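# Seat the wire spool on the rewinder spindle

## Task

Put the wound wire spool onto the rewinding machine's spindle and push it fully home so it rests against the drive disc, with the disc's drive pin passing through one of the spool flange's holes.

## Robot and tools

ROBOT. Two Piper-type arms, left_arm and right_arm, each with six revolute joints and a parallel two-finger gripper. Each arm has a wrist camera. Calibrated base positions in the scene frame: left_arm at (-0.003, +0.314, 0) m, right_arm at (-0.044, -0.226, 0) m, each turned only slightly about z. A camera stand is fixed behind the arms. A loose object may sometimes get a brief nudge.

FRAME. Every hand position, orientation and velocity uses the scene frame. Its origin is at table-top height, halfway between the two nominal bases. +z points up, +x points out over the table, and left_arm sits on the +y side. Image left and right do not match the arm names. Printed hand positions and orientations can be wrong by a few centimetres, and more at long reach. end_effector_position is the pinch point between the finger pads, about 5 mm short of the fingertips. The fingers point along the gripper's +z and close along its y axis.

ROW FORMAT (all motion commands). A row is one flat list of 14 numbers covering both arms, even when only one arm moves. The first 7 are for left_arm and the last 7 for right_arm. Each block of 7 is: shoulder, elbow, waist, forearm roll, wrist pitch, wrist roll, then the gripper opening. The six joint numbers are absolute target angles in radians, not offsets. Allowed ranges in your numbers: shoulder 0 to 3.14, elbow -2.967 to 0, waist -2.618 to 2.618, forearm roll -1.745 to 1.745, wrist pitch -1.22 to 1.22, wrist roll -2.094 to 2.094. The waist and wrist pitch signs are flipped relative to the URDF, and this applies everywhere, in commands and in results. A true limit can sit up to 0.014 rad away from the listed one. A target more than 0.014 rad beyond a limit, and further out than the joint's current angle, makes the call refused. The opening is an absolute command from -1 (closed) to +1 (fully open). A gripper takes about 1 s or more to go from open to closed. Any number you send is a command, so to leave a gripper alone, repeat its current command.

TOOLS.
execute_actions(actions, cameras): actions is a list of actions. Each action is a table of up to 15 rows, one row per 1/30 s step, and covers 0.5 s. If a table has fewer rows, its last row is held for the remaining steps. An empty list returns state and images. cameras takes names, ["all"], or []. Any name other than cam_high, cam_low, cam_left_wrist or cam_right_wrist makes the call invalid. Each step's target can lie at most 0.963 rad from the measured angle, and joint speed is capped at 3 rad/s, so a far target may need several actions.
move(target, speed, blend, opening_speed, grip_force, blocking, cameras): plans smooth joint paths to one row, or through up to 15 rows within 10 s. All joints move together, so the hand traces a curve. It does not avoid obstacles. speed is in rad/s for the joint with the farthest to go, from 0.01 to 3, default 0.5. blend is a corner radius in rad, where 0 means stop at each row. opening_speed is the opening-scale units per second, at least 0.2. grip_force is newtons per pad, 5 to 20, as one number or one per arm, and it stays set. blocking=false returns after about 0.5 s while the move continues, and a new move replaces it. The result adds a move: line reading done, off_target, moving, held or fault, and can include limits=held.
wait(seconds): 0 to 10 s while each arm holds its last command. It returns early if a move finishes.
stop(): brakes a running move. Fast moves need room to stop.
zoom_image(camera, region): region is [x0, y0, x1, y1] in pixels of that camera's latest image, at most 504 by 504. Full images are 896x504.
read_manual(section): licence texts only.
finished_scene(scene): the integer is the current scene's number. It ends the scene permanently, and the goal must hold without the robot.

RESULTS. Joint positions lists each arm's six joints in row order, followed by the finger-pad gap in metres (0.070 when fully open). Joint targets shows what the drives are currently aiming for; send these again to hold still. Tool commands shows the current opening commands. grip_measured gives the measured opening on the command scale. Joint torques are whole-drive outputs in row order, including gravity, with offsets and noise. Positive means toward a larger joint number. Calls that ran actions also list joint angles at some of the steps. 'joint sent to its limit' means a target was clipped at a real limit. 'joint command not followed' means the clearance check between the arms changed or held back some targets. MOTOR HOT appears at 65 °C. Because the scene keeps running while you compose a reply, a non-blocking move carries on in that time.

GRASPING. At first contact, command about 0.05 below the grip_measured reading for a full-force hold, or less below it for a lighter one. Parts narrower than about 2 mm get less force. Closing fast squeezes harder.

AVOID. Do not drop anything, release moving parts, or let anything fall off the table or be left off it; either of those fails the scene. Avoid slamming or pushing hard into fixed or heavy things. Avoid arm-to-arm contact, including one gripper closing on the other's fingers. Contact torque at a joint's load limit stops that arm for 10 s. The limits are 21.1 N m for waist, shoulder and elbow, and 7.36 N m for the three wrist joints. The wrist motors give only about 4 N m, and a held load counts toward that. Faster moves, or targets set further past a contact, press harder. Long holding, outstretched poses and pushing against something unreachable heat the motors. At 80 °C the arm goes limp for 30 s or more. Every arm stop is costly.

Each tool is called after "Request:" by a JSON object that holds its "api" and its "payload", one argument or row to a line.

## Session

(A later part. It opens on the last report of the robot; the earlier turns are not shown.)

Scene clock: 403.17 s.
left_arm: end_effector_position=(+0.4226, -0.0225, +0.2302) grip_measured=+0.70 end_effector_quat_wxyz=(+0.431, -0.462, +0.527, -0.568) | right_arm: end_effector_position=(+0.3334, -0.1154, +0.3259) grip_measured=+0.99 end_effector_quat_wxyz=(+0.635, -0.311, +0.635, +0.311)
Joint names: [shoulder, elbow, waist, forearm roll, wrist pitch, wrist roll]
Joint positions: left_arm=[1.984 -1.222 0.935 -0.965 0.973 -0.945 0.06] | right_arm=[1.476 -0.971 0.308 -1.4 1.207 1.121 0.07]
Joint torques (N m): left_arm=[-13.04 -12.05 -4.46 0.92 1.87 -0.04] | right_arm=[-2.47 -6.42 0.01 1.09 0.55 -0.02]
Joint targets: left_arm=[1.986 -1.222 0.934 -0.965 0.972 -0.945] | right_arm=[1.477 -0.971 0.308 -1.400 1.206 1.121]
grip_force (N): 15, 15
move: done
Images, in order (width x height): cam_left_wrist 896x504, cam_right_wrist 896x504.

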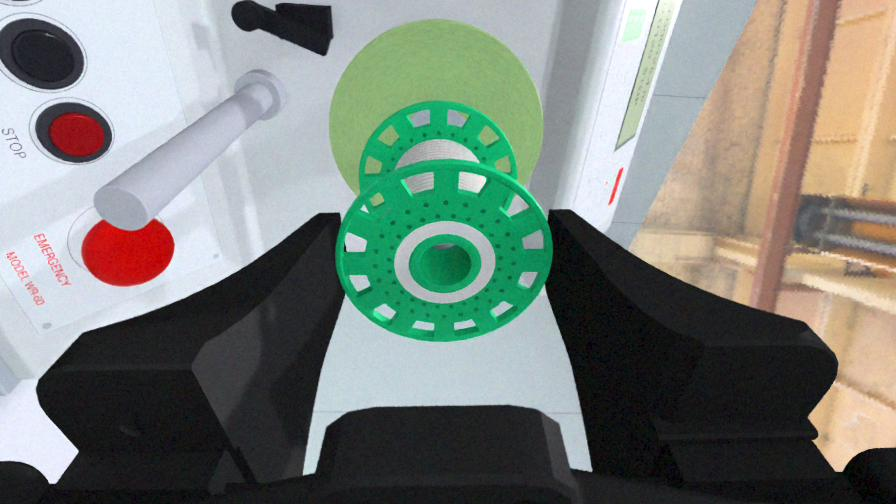

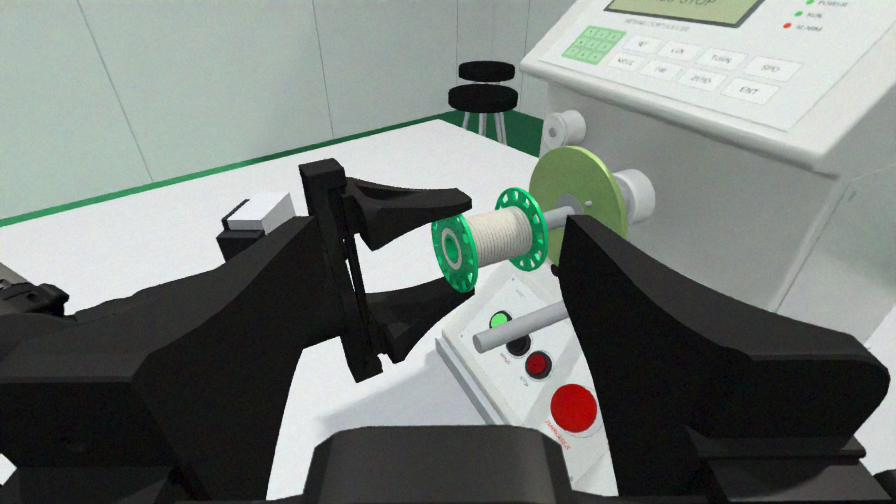

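Request:
{"api": "move", "payload": {
  "target": [2.0071,-1.2541,0.9171,-0.9558,0.9555,-0.9435,0.5,1.4769,-0.9713,0.308,-1.4003,1.206,1.1207,1],
  "speed": 0.03,
  "cameras": ["cam_left_wrist","cam_right_wrist"]
}}

Request:
{"api": "zoom_image", "payload": {
  "camera": "cam_right_wrist",
  "region": [390, 160, 620, 320]
}}

Request:
{"api": "zoom_image", "payload": {
  "camera": "cam_left_wrist",
  "region": [310, 60, 570, 370]
}}

Scene clock: 411.50 s.
left_arm: end_effector_position=(+0.4317, -0.0239, +0.2283) grip_measured=+0.70 end_effector_quat_wxyz=(+0.430, -0.463, +0.528, -0.567) | right_arm: end_effector_position=(+0.3334, -0.1154, +0.3259) grip_measured=+0.99 end_effector_quat_wxyz=(+0.635, -0.311, +0.635, +0.311)
Joint names: [shoulder, elbow, waist, forearm roll, wrist pitch, wrist roll]
Joint positions: left_arm=[2.007 -1.254 0.917 -0.956 0.956 -0.944 0.06] | right_arm=[1.476 -0.971 0.308 -1.4 1.207 1.121 0.07]
Joint torques (N m): left_arm=[-6.4 -5.09 -3.8 -0.54 0.44 0.34] | right_arm=[-2.48 -6.44 0 1.09 0.56 -0.02]
Joint targets: left_arm=[2.007 -1.254 0.917 -0.956 0.955 -0.944] | right_arm=[1.477 -0.971 0.308 -1.400 1.206 1.121]
grip_force (N): 15, 15
move: done
Images, in order (width x height): cam_left_wrist 896x504, cam_right_wrist 896x504.

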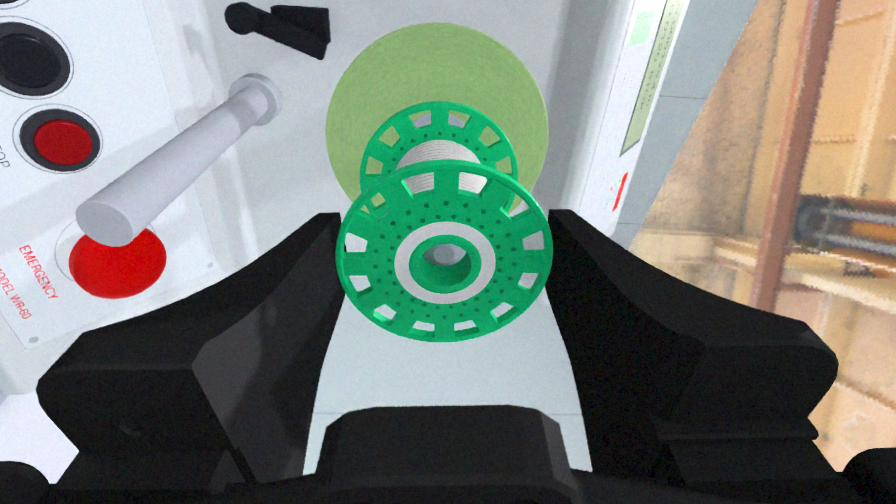

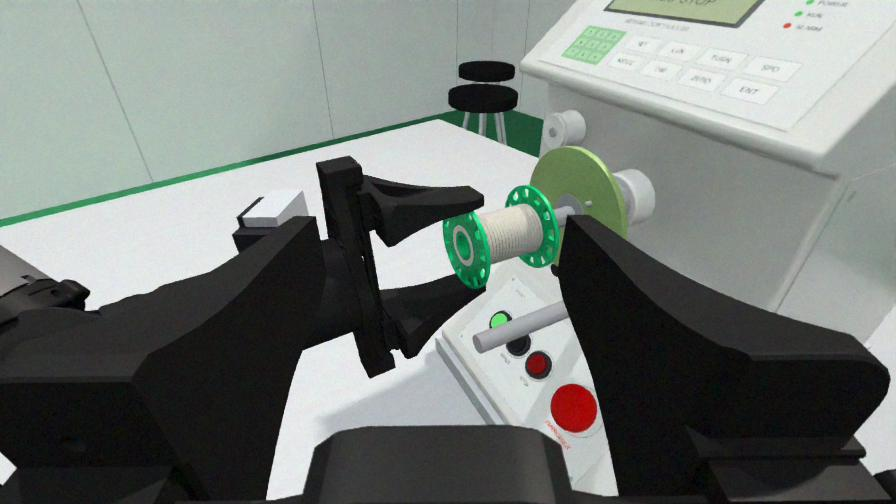

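Scaled by 2.191 from the camera's 896x504 image, which has a finer 1280x720 frame.

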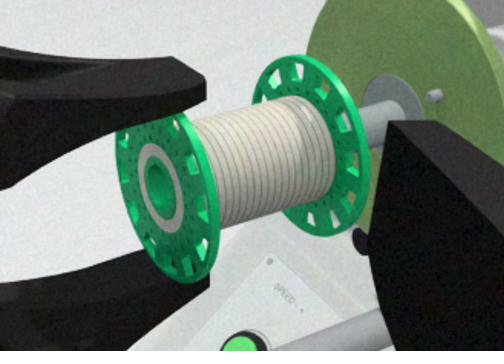

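Scaled by 1.626 from the camera's 896x504 image, which has a finer 1280x720 frame.

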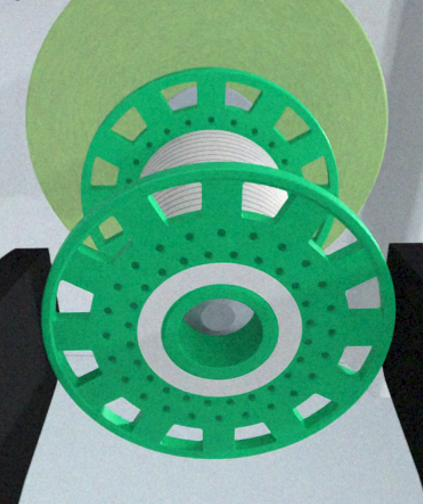

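Request:
{"api": "move", "payload": {
  "target": [2.0422,-1.3172,0.8889,-0.9458,0.9210,-0.9314,0.5,1.4769,-0.9713,0.308,-1.4003,1.206,1.1207,1],
  "speed": 0.04,
  "cameras": ["cam_left_wrist","cam_right_wrist"]
}}

Request:
{"api": "zoom_image", "payload": {
  "camera": "cam_right_wrist",
  "region": [430, 150, 630, 290]
}}

Request:
{"api": "zoom_image", "payload": {
  "camera": "cam_left_wrist",
  "region": [310, 60, 570, 370]
}}

Scene clock: 419.77 s.
left_arm: end_effector_position=(+0.4474, -0.0274, +0.2279) grip_measured=+0.70 end_effector_quat_wxyz=(+0.430, -0.463, +0.528, -0.567) | right_arm: end_effector_position=(+0.3334, -0.1154, +0.3259) grip_measured=+0.99 end_effector_quat_wxyz=(+0.635, -0.311, +0.635, +0.311)
Joint names: [shoulder, elbow, waist, forearm roll, wrist pitch, wrist roll]
Joint positions: left_arm=[2.043 -1.317 0.889 -0.947 0.92 -0.931 0.06] | right_arm=[1.476 -0.971 0.308 -1.4 1.207 1.121 0.07]
Joint torques (N m): left_arm=[-5.28 -4.05 -2.4 -0.48 0.01 0.32] | right_arm=[-2.46 -6.46 -0.01 1.09 0.57 -0.02]
Joint targets: left_arm=[2.042 -1.317 0.889 -0.946 0.921 -0.931] | right_arm=[1.477 -0.971 0.308 -1.400 1.206 1.121]
grip_force (N): 15, 15
move: done
Images, in order (width x height): cam_left_wrist 896x504, cam_right_wrist 896x504.

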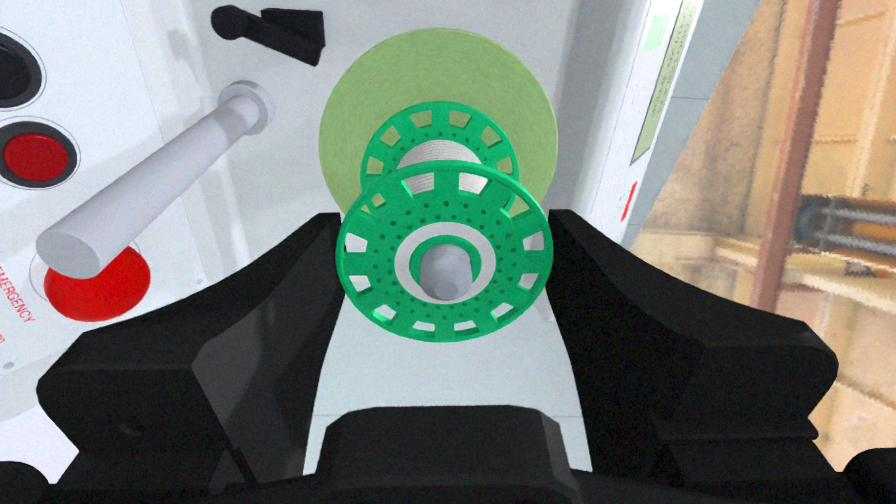

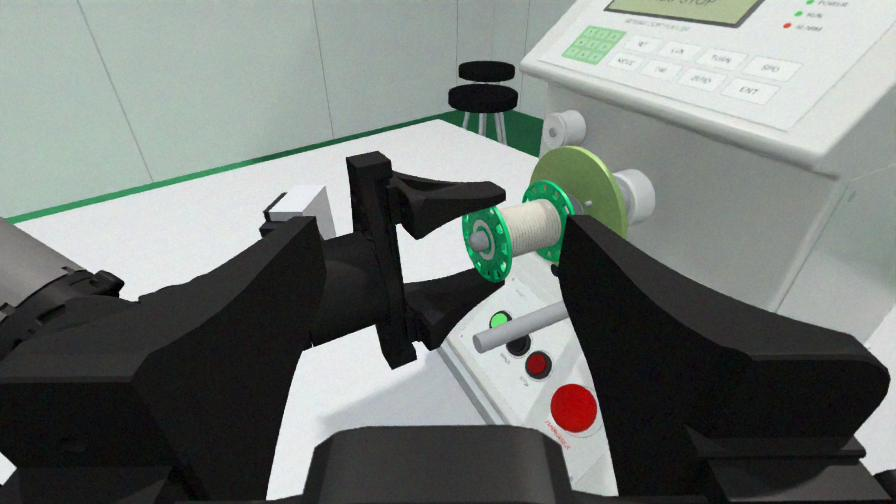

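Scaled by 2.520 from the camera's 896x504 image, which has a finer 1280x720 frame.

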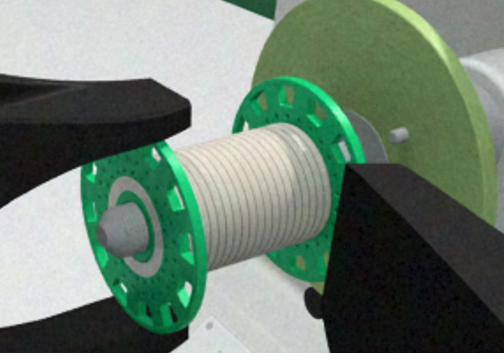

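Scaled by 1.626 from the camera's 896x504 image, which has a finer 1280x720 frame.

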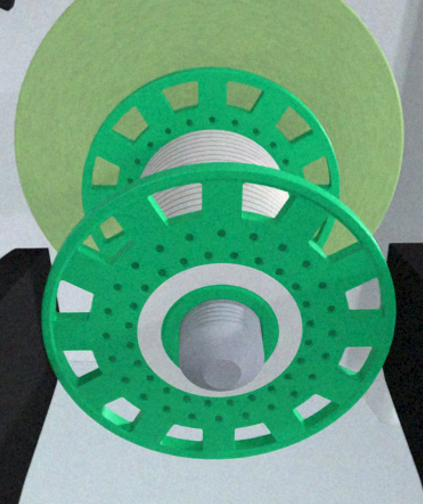

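Request:
{"api": "zoom_image", "payload": {
  "camera": "cam_right_wrist",
  "region": [515, 175, 605, 255]
}}

Scaled by 5.600 from the camera's 896x504 image, which has a finer 1280x720 frame.

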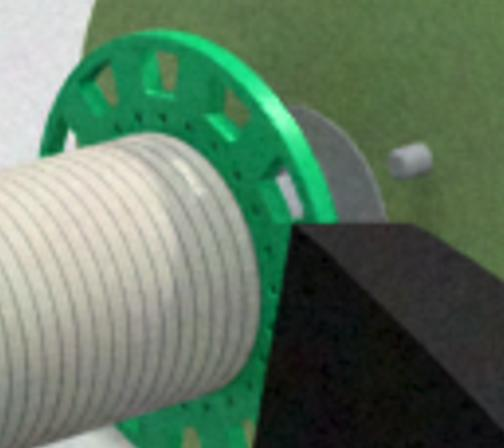

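Request:
{"api": "move", "payload": {
  "target": [2.0607,-1.3499,0.8754,-0.9418,0.9039,-0.9250,0.5,1.4769,-0.9713,0.308,-1.4003,1.206,1.1207,1],
  "speed": 0.03,
  "cameras": ["cam_left_wrist","cam_right_wrist"]
}}

Request:
{"api": "zoom_image", "payload": {
  "camera": "cam_right_wrist",
  "region": [515, 165, 605, 245]
}}

Request:
{"api": "zoom_image", "payload": {
  "camera": "cam_left_wrist",
  "region": [330, 90, 550, 220]
}}

Scene clock: 428.17 s.
left_arm: end_effector_position=(+0.4550, -0.0291, +0.2289) grip_measured=+0.70 end_effector_quat_wxyz=(+0.430, -0.463, +0.528, -0.568) | right_arm: end_effector_position=(+0.3334, -0.1154, +0.3259) grip_measured=+0.99 end_effector_quat_wxyz=(+0.635, -0.311, +0.635, +0.311)
Joint names: [shoulder, elbow, waist, forearm roll, wrist pitch, wrist roll]
Joint positions: left_arm=[2.06 -1.35 0.876 -0.942 0.904 -0.926 0.06] | right_arm=[1.476 -0.971 0.308 -1.4 1.207 1.121 0.07]
Joint torques (N m): left_arm=[-8.29 -6.69 -1.95 0.16 0.54 0.32] | right_arm=[-2.48 -6.46 0 1.08 0.57 -0.02]
Joint targets: left_arm=[2.061 -1.350 0.875 -0.942 0.904 -0.925] | right_arm=[1.477 -0.971 0.308 -1.400 1.206 1.121]
grip_force (N): 15, 15
move: done
Images, in order (width x height): cam_left_wrist 896x504, cam_right_wrist 896x504.

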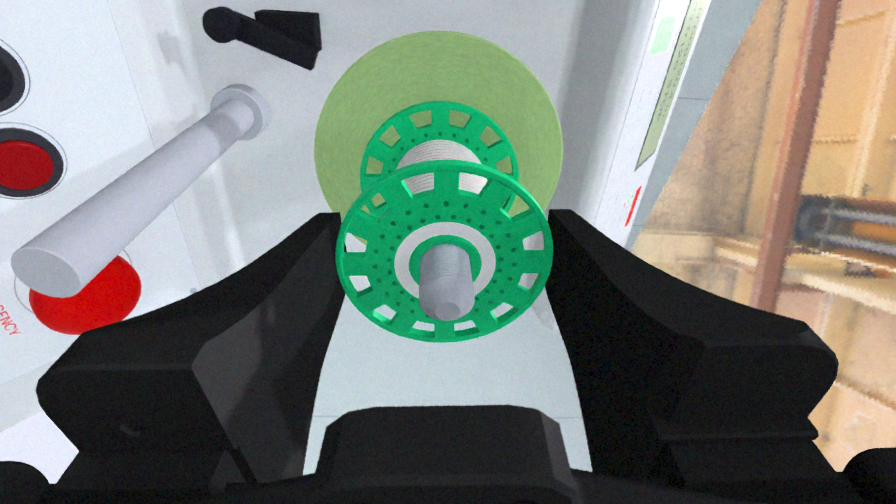

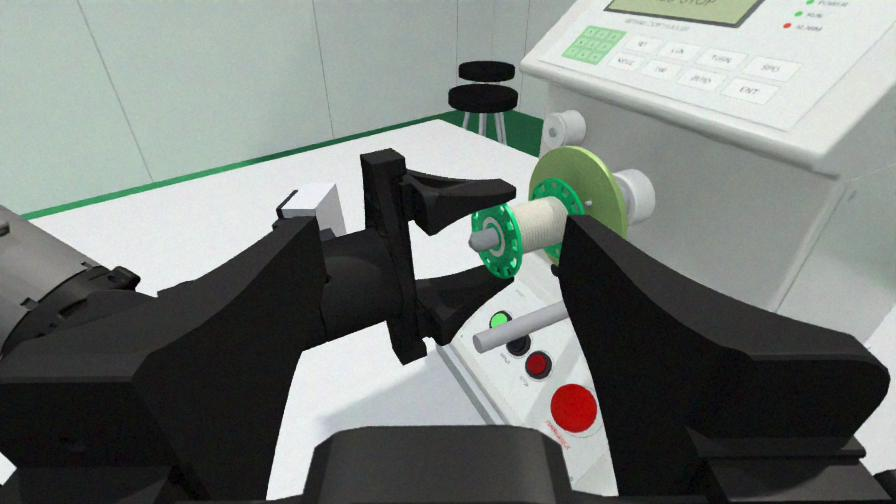

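Scaled by 5.600 from the camera's 896x504 image, which has a finer 1280x720 frame.

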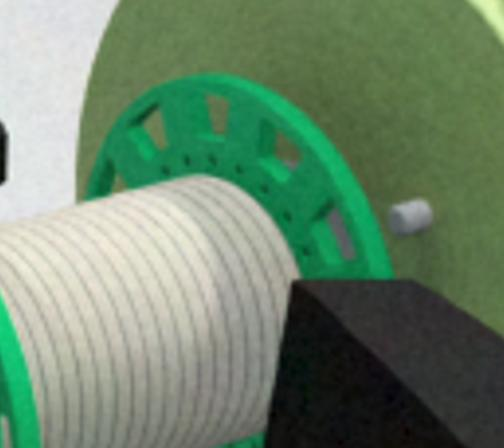

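Scaled by 2.291 from the camera's 896x504 image, which has a finer 1280x720 frame.

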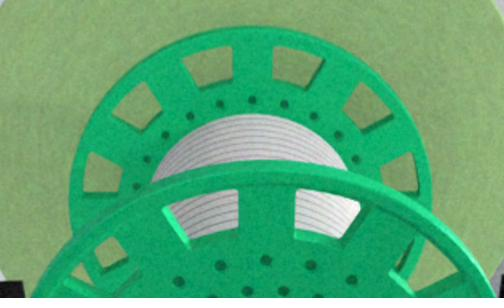

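Request:
{"api": "move", "payload": {
  "target": [2.0703,-1.3667,0.8688,-0.9400,0.8953,-0.9217,0.5,1.4769,-0.9713,0.308,-1.4003,1.206,1.1207,1],
  "speed": 0.02,
  "cameras": ["cam_left_wrist","cam_right_wrist"]
}}

Request:
{"api": "zoom_image", "payload": {
  "camera": "cam_right_wrist",
  "region": [515, 165, 605, 245]
}}

Request:
{"api": "zoom_image", "payload": {
  "camera": "cam_right_wrist",
  "region": [560, 180, 605, 220]
}}

Scene clock: 442.40 s.
left_arm: end_effector_position=(+0.4589, -0.0298, +0.2289) grip_measured=+0.70 end_effector_quat_wxyz=(+0.430, -0.463, +0.528, -0.568) | right_arm: end_effector_position=(+0.3334, -0.1154, +0.3259) grip_measured=+0.99 end_effector_quat_wxyz=(+0.635, -0.311, +0.635, +0.311)
Joint names: [shoulder, elbow, waist, forearm roll, wrist pitch, wrist roll]
Joint positions: left_arm=[2.069 -1.367 0.869 -0.94 0.896 -0.922 0.06] | right_arm=[1.476 -0.971 0.308 -1.4 1.207 1.121 0.07]
Joint torques (N m): left_arm=[-8.51 -6.99 -2.24 0.16 0.6 0.33] | right_arm=[-2.48 -6.47 -0.01 1.08 0.59 -0.03]
Joint targets: left_arm=[2.070 -1.367 0.869 -0.940 0.895 -0.922] | right_arm=[1.477 -0.971 0.308 -1.400 1.206 1.121]
grip_force (N): 15, 15
move: done
Images, in order (width x height): cam_left_wrist 896x504, cam_right_wrist 896x504.

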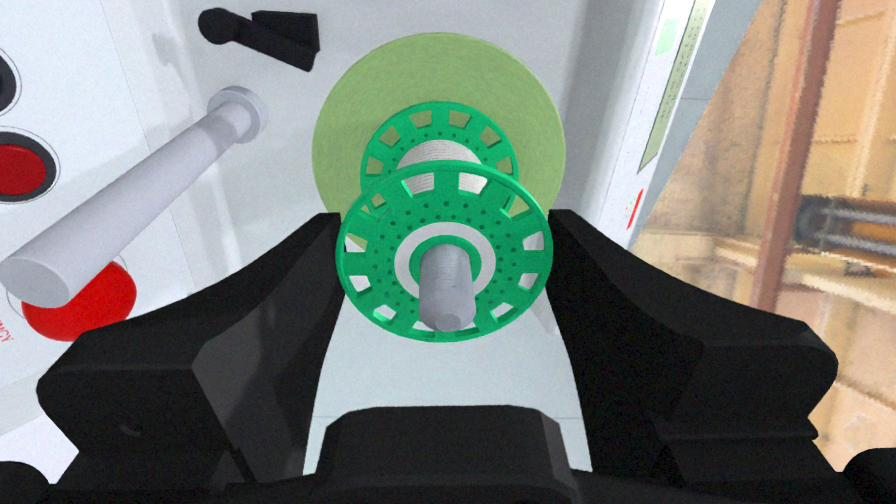

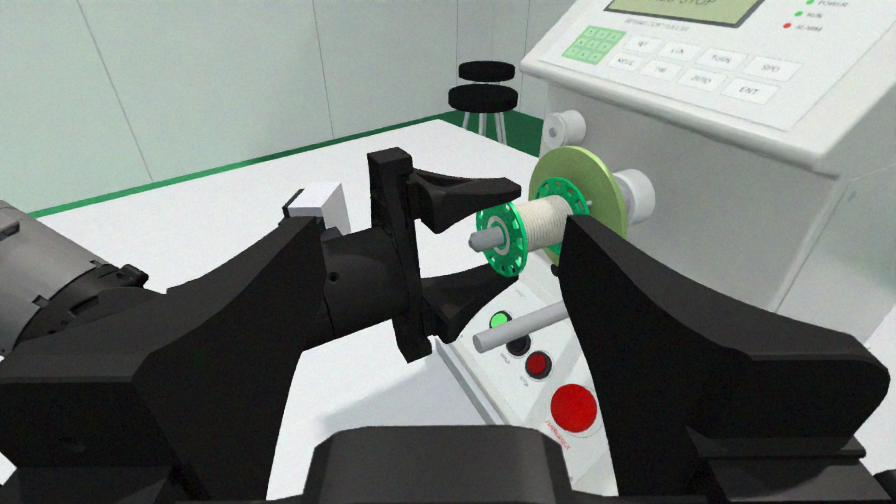

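Scaled by 5.600 from the camera's 896x504 image, which has a finer 1280x720 frame.

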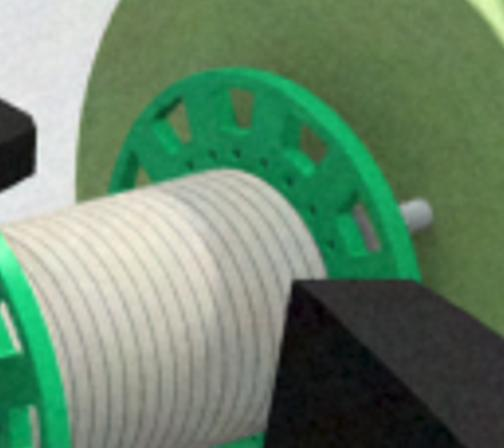

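Scaled by 11.200 from the camera's 896x504 image, which has a finer 1280x720 frame.

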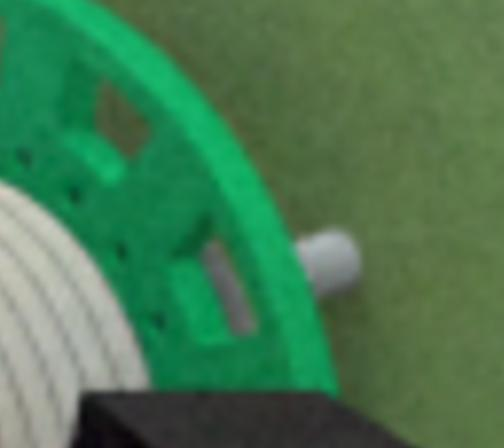

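Request:
{"api": "move", "payload": {
  "target": [2.0788,-1.3818,0.8631,-0.9384,0.8877,-0.9188,0.5,1.4769,-0.9713,0.308,-1.4003,1.206,1.1207,1],
  "speed": 0.02,
  "cameras": ["cam_left_wrist","cam_right_wrist"]
}}

Request:
{"api": "zoom_image", "payload": {
  "camera": "cam_right_wrist",
  "region": [560, 180, 605, 220]
}}

Request:
{"api": "zoom_image", "payload": {
  "camera": "cam_left_wrist",
  "region": [310, 60, 570, 370]
}}

Scene clock: 447.43 s.
left_arm: end_effector_position=(+0.4624, -0.0305, +0.2285) grip_measured=+0.70 end_effector_quat_wxyz=(+0.430, -0.463, +0.528, -0.568) | right_arm: end_effector_position=(+0.3334, -0.1154, +0.3259) grip_measured=+0.99 end_effector_quat_wxyz=(+0.635, -0.311, +0.635, +0.311)
Joint names: [shoulder, elbow, waist, forearm roll, wrist pitch, wrist roll]
Joint positions: left_arm=[2.078 -1.381 0.863 -0.938 0.888 -0.919 0.06] | right_arm=[1.476 -0.971 0.308 -1.4 1.207 1.121 0.07]
Joint torques (N m): left_arm=[-8.31 -6.82 -1.81 0.2 0.48 0.33] | right_arm=[-2.48 -6.42 0.03 1.08 0.59 -0.02]
Joint targets: left_arm=[2.079 -1.382 0.863 -0.938 0.888 -0.919] | right_arm=[1.477 -0.971 0.308 -1.400 1.206 1.121]
grip_force (N): 15, 15
move: done
Images, in order (width x height): cam_left_wrist 896x504, cam_right_wrist 896x504.

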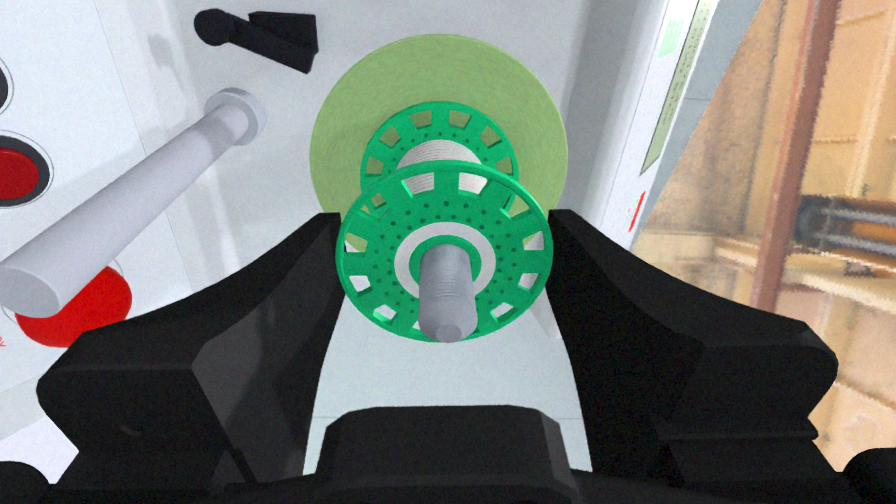

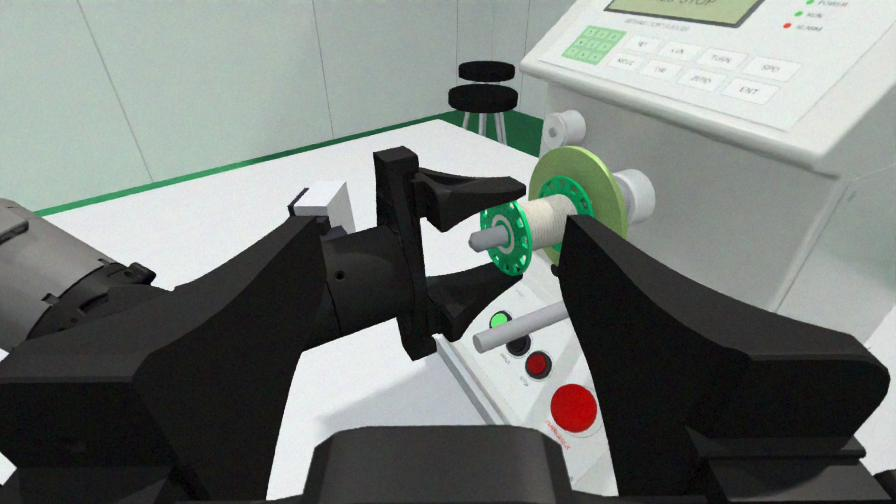

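Scaled by 11.200 from the camera's 896x504 image, which has a finer 1280x720 frame.

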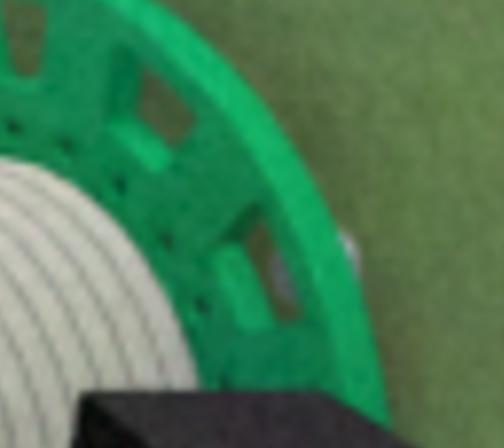

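Scaled by 1.626 from the camera's 896x504 image, which has a finer 1280x720 frame.

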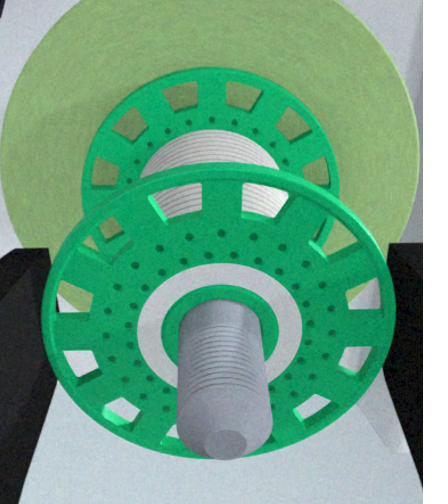

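Request:
{"api": "move", "payload": {
  "target": [2.0861,-1.3948,0.8582,-0.9371,0.8812,-0.9163,0.5,1.4769,-0.9713,0.308,-1.4003,1.206,1.1207,1],
  "speed": 0.015,
  "cameras": ["cam_left_wrist","cam_right_wrist"]
}}

Request:
{"api": "zoom_image", "payload": {
  "camera": "cam_right_wrist",
  "region": [560, 180, 605, 220]
}}

Request:
{"api": "zoom_image", "payload": {
  "camera": "cam_left_wrist",
  "region": [310, 60, 570, 370]
}}

Scene clock: 449.70 s.
left_arm: end_effector_position=(+0.4654, -0.0314, +0.2286) grip_measured=+0.70 end_effector_quat_wxyz=(+0.430, -0.463, +0.528, -0.568) | right_arm: end_effector_position=(+0.3334, -0.1154, +0.3259) grip_measured=+0.99 end_effector_quat_wxyz=(+0.635, -0.311, +0.635, +0.311)
Joint names: [shoulder, elbow, waist, forearm roll, wrist pitch, wrist roll]
Joint positions: left_arm=[2.086 -1.395 0.859 -0.938 0.882 -0.917 0.06] | right_arm=[1.476 -0.971 0.308 -1.4 1.207 1.121 0.07]
Joint torques (N m): left_arm=[-8.78 -7.28 -1.42 0.35 0.51 0.34] | right_arm=[-2.47 -6.44 0.02 1.07 0.59 -0.02]
Joint targets: left_arm=[2.086 -1.395 0.858 -0.937 0.881 -0.916] | right_arm=[1.477 -0.971 0.308 -1.400 1.206 1.121]
grip_force (N): 15, 15
move: done
Images, in order (width x height): cam_left_wrist 896x504, cam_right_wrist 896x504.

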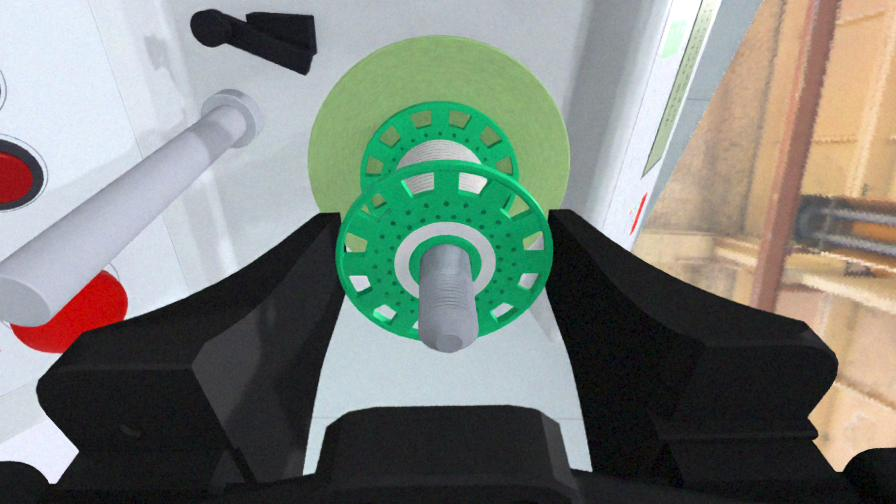

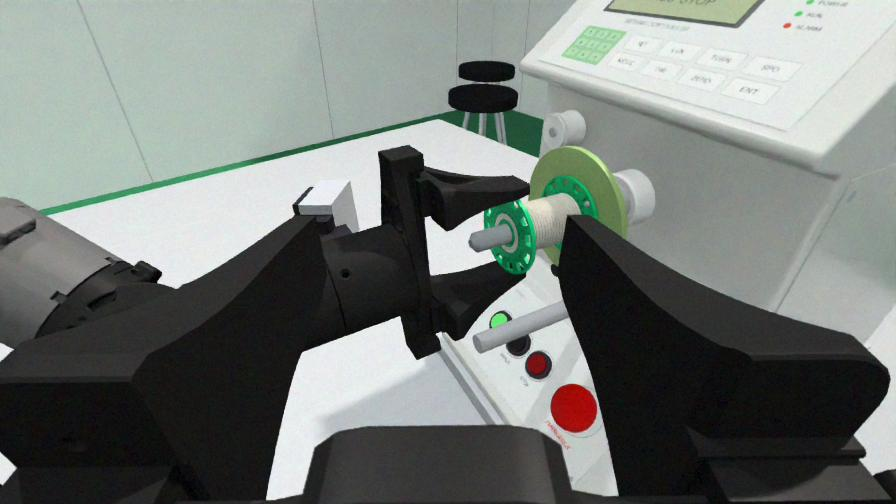

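Scaled by 11.200 from the camera's 896x504 image, which has a finer 1280x720 frame.

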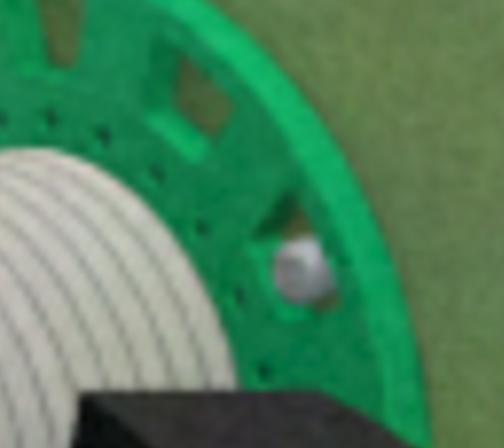

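Scaled by 1.626 from the camera's 896x504 image, which has a finer 1280x720 frame.

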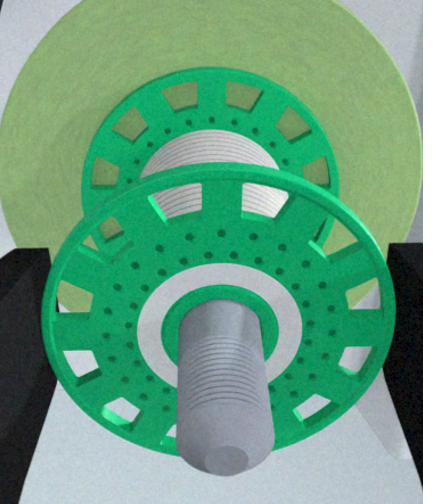

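Request:
{"api": "move", "payload": {
  "target": [2.0910,-1.4035,0.8550,-0.9363,0.8769,-0.8897,0.5,1.4769,-0.9713,0.308,-1.4003,1.206,1.1207,1],
  "speed": 0.02,
  "cameras": ["cam_left_wrist","cam_right_wrist"]
}}

Request:
{"api": "zoom_image", "payload": {
  "camera": "cam_right_wrist",
  "region": [560, 180, 605, 220]
}}

Request:
{"api": "zoom_image", "payload": {
  "camera": "cam_left_wrist",
  "region": [310, 60, 570, 370]
}}

Scene clock: 453.07 s.
left_arm: end_effector_position=(+0.4671, -0.0320, +0.2287) grip_measured=+0.69 end_effector_quat_wxyz=(+0.437, -0.456, +0.534, -0.563) | right_arm: end_effector_position=(+0.3334, -0.1154, +0.3259) grip_measured=+0.99 end_effector_quat_wxyz=(+0.635, -0.311, +0.635, +0.311)
Joint names: [shoulder, elbow, waist, forearm roll, wrist pitch, wrist roll]
Joint positions: left_arm=[2.091 -1.403 0.856 -0.937 0.877 -0.89 0.059] | right_arm=[1.476 -0.971 0.308 -1.4 1.207 1.121 0.07]
Joint torques (N m): left_arm=[-8.82 -10.17 -3.45 0.84 0.54 0.34] | right_arm=[-2.47 -6.45 0 1.06 0.59 -0.02]
Joint targets: left_arm=[2.091 -1.404 0.855 -0.936 0.877 -0.890] | right_arm=[1.477 -0.971 0.308 -1.400 1.206 1.121]
grip_force (N): 15, 15
move: done
Images, in order (width x height): cam_left_wrist 896x504, cam_right_wrist 896x504.

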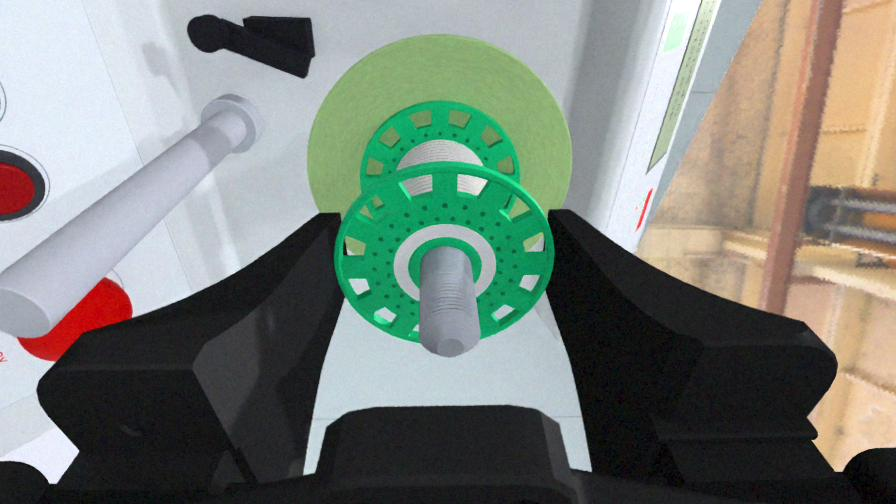

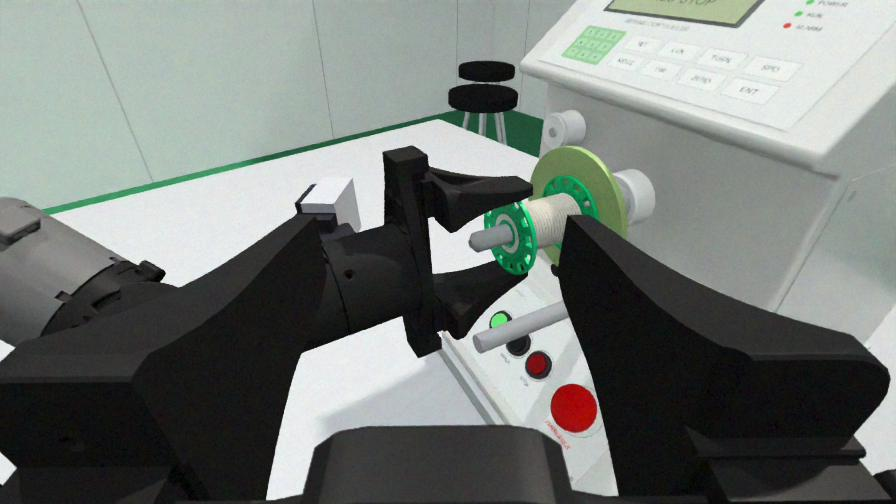

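Scaled by 11.200 from the camera's 896x504 image, which has a finer 1280x720 frame.

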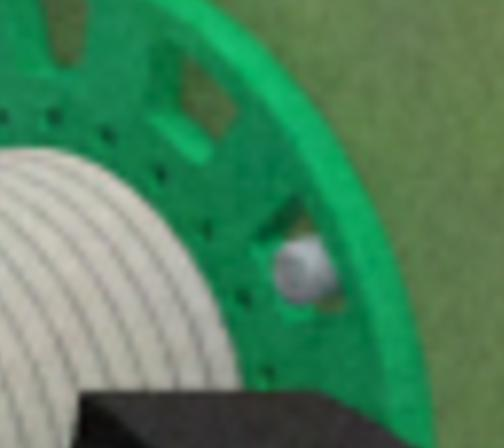

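Scaled by 1.626 from the camera's 896x504 image, which has a finer 1280x720 frame.

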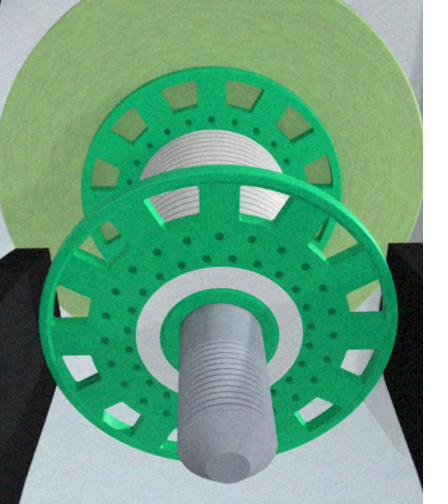

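Request:
{"api": "wait", "payload": {
  "seconds": 0.1,
  "cameras": ["cam_high","cam_low","cam_right_wrist"]
}}

Request:
{"api": "zoom_image", "payload": {
  "camera": "cam_right_wrist",
  "region": [530, 165, 610, 225]
}}

Scene clock: 455.07 s.
left_arm: end_effector_position=(+0.4674, -0.0316, +0.2287) grip_measured=+0.69 end_effector_quat_wxyz=(+0.437, -0.456, +0.533, -0.562) | right_arm: end_effector_position=(+0.3334, -0.1154, +0.3259) grip_measured=+0.99 end_effector_quat_wxyz=(+0.635, -0.311, +0.635, +0.311)
Joint names: [shoulder, elbow, waist, forearm roll, wrist pitch, wrist roll]
Joint positions: left_arm=[2.091 -1.403 0.855 -0.937 0.877 -0.89 0.059] | right_arm=[1.476 -0.971 0.308 -1.4 1.207 1.121 0.07]
Joint torques (N m): left_arm=[-9.53 -10.48 -5 0.58 0.87 0] | right_arm=[-2.47 -6.42 0.02 1.07 0.6 -0.02]
Joint targets: left_arm=[2.091 -1.403 0.855 -0.936 0.877 -0.890] | right_arm=[1.477 -0.971 0.308 -1.400 1.206 1.121]
Tool commands: left_gripper/opening=+0.5 right_gripper/opening=+1.0
grip_force (N): 15, 15
wait: 0.10 s; at rest from the start
Images, in order (width x height): cam_high 896x504, cam_low 896x504, cam_right_wrist 896x504.

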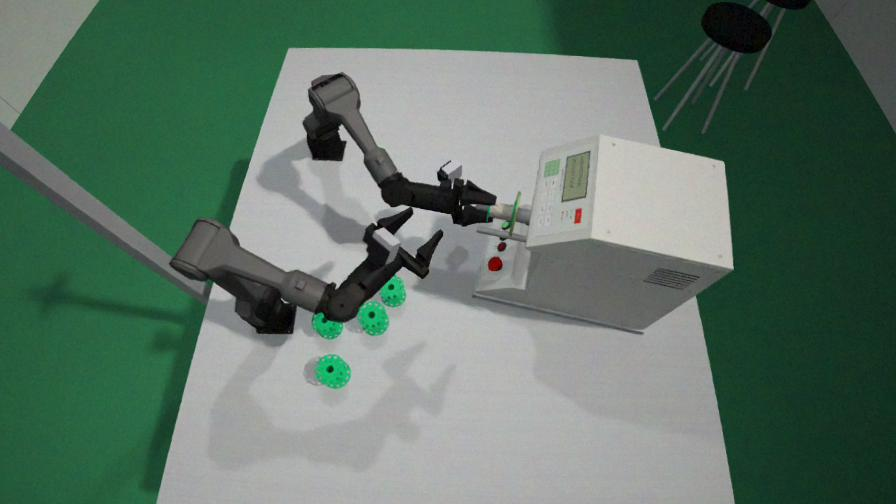

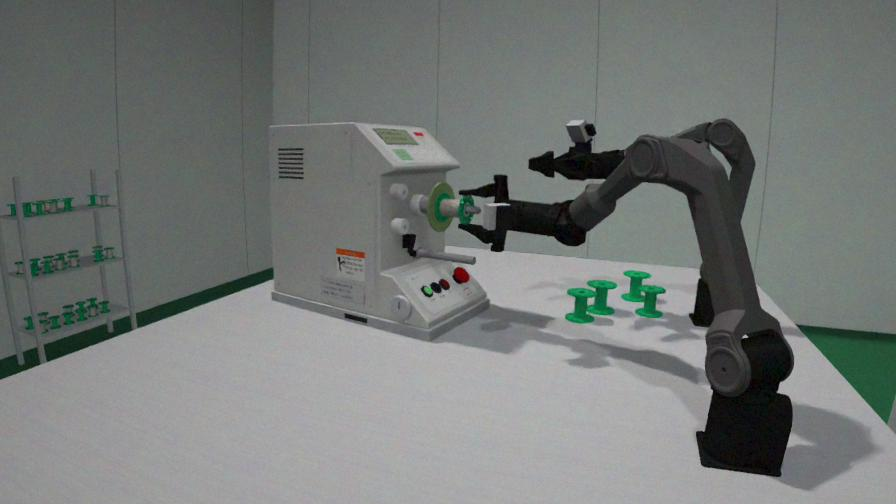

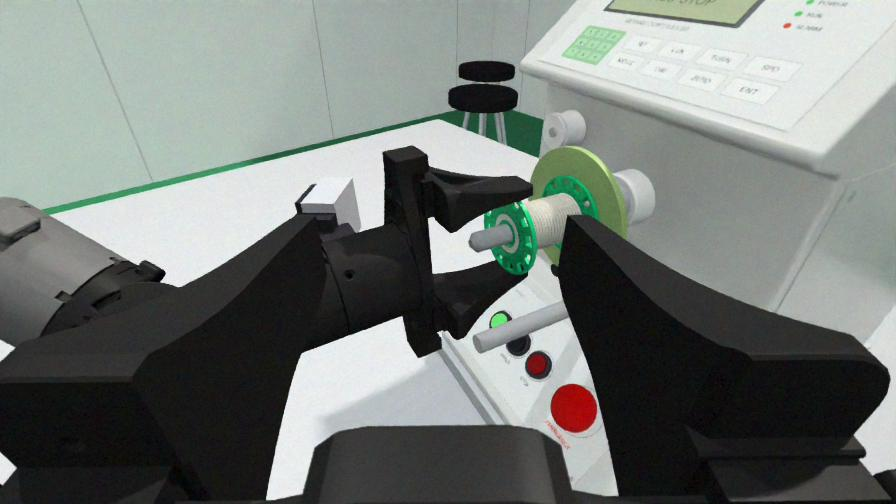

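Scaled by 6.300 from the camera's 896x504 image, which has a finer 1280x720 frame.

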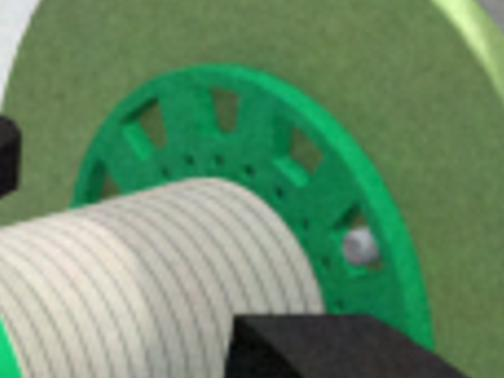

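Request:
{"api": "zoom_image", "payload": {
  "camera": "cam_low",
  "region": [410, 165, 500, 245]
}}

Request:
{"api": "zoom_image", "payload": {
  "camera": "cam_high",
  "region": [450, 170, 560, 250]
}}

Scaled by 5.600 from the camera's 896x504 image, which has a finer 1280x720 frame.

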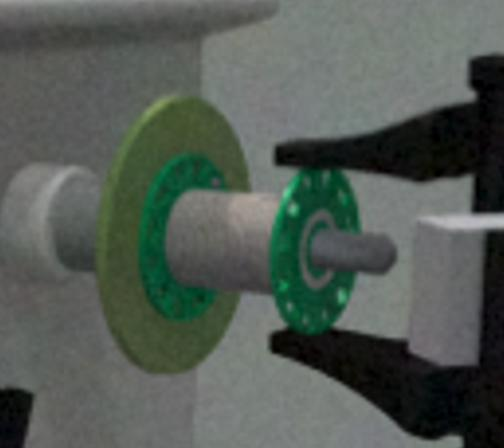

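Scaled by 4.582 from the camera's 896x504 image, which has a finer 1280x720 frame.

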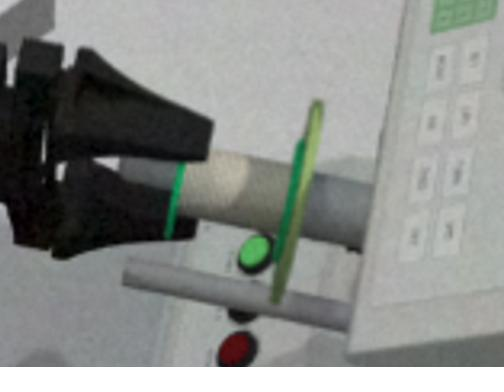

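Request:
{"api": "zoom_image", "payload": {
  "camera": "cam_high",
  "region": [500, 188, 530, 240]
}}

Request:
{"api": "zoom_image", "payload": {
  "camera": "cam_low",
  "region": [425, 180, 465, 235]
}}

Scaled by 9.692 from the camera's 896x504 image, which has a finer 1280x720 frame.

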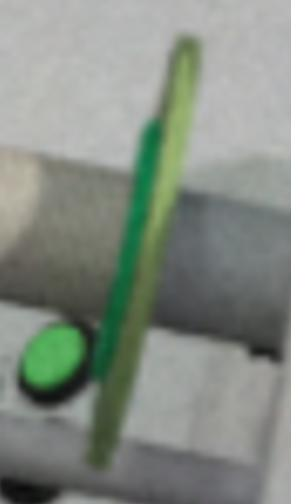

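Scaled by 9.164 from the camera's 896x504 image, which has a finer 1280x720 frame.

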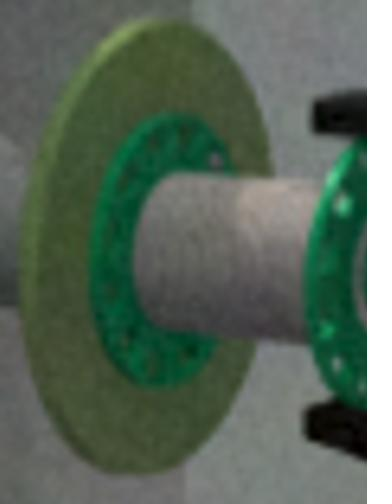

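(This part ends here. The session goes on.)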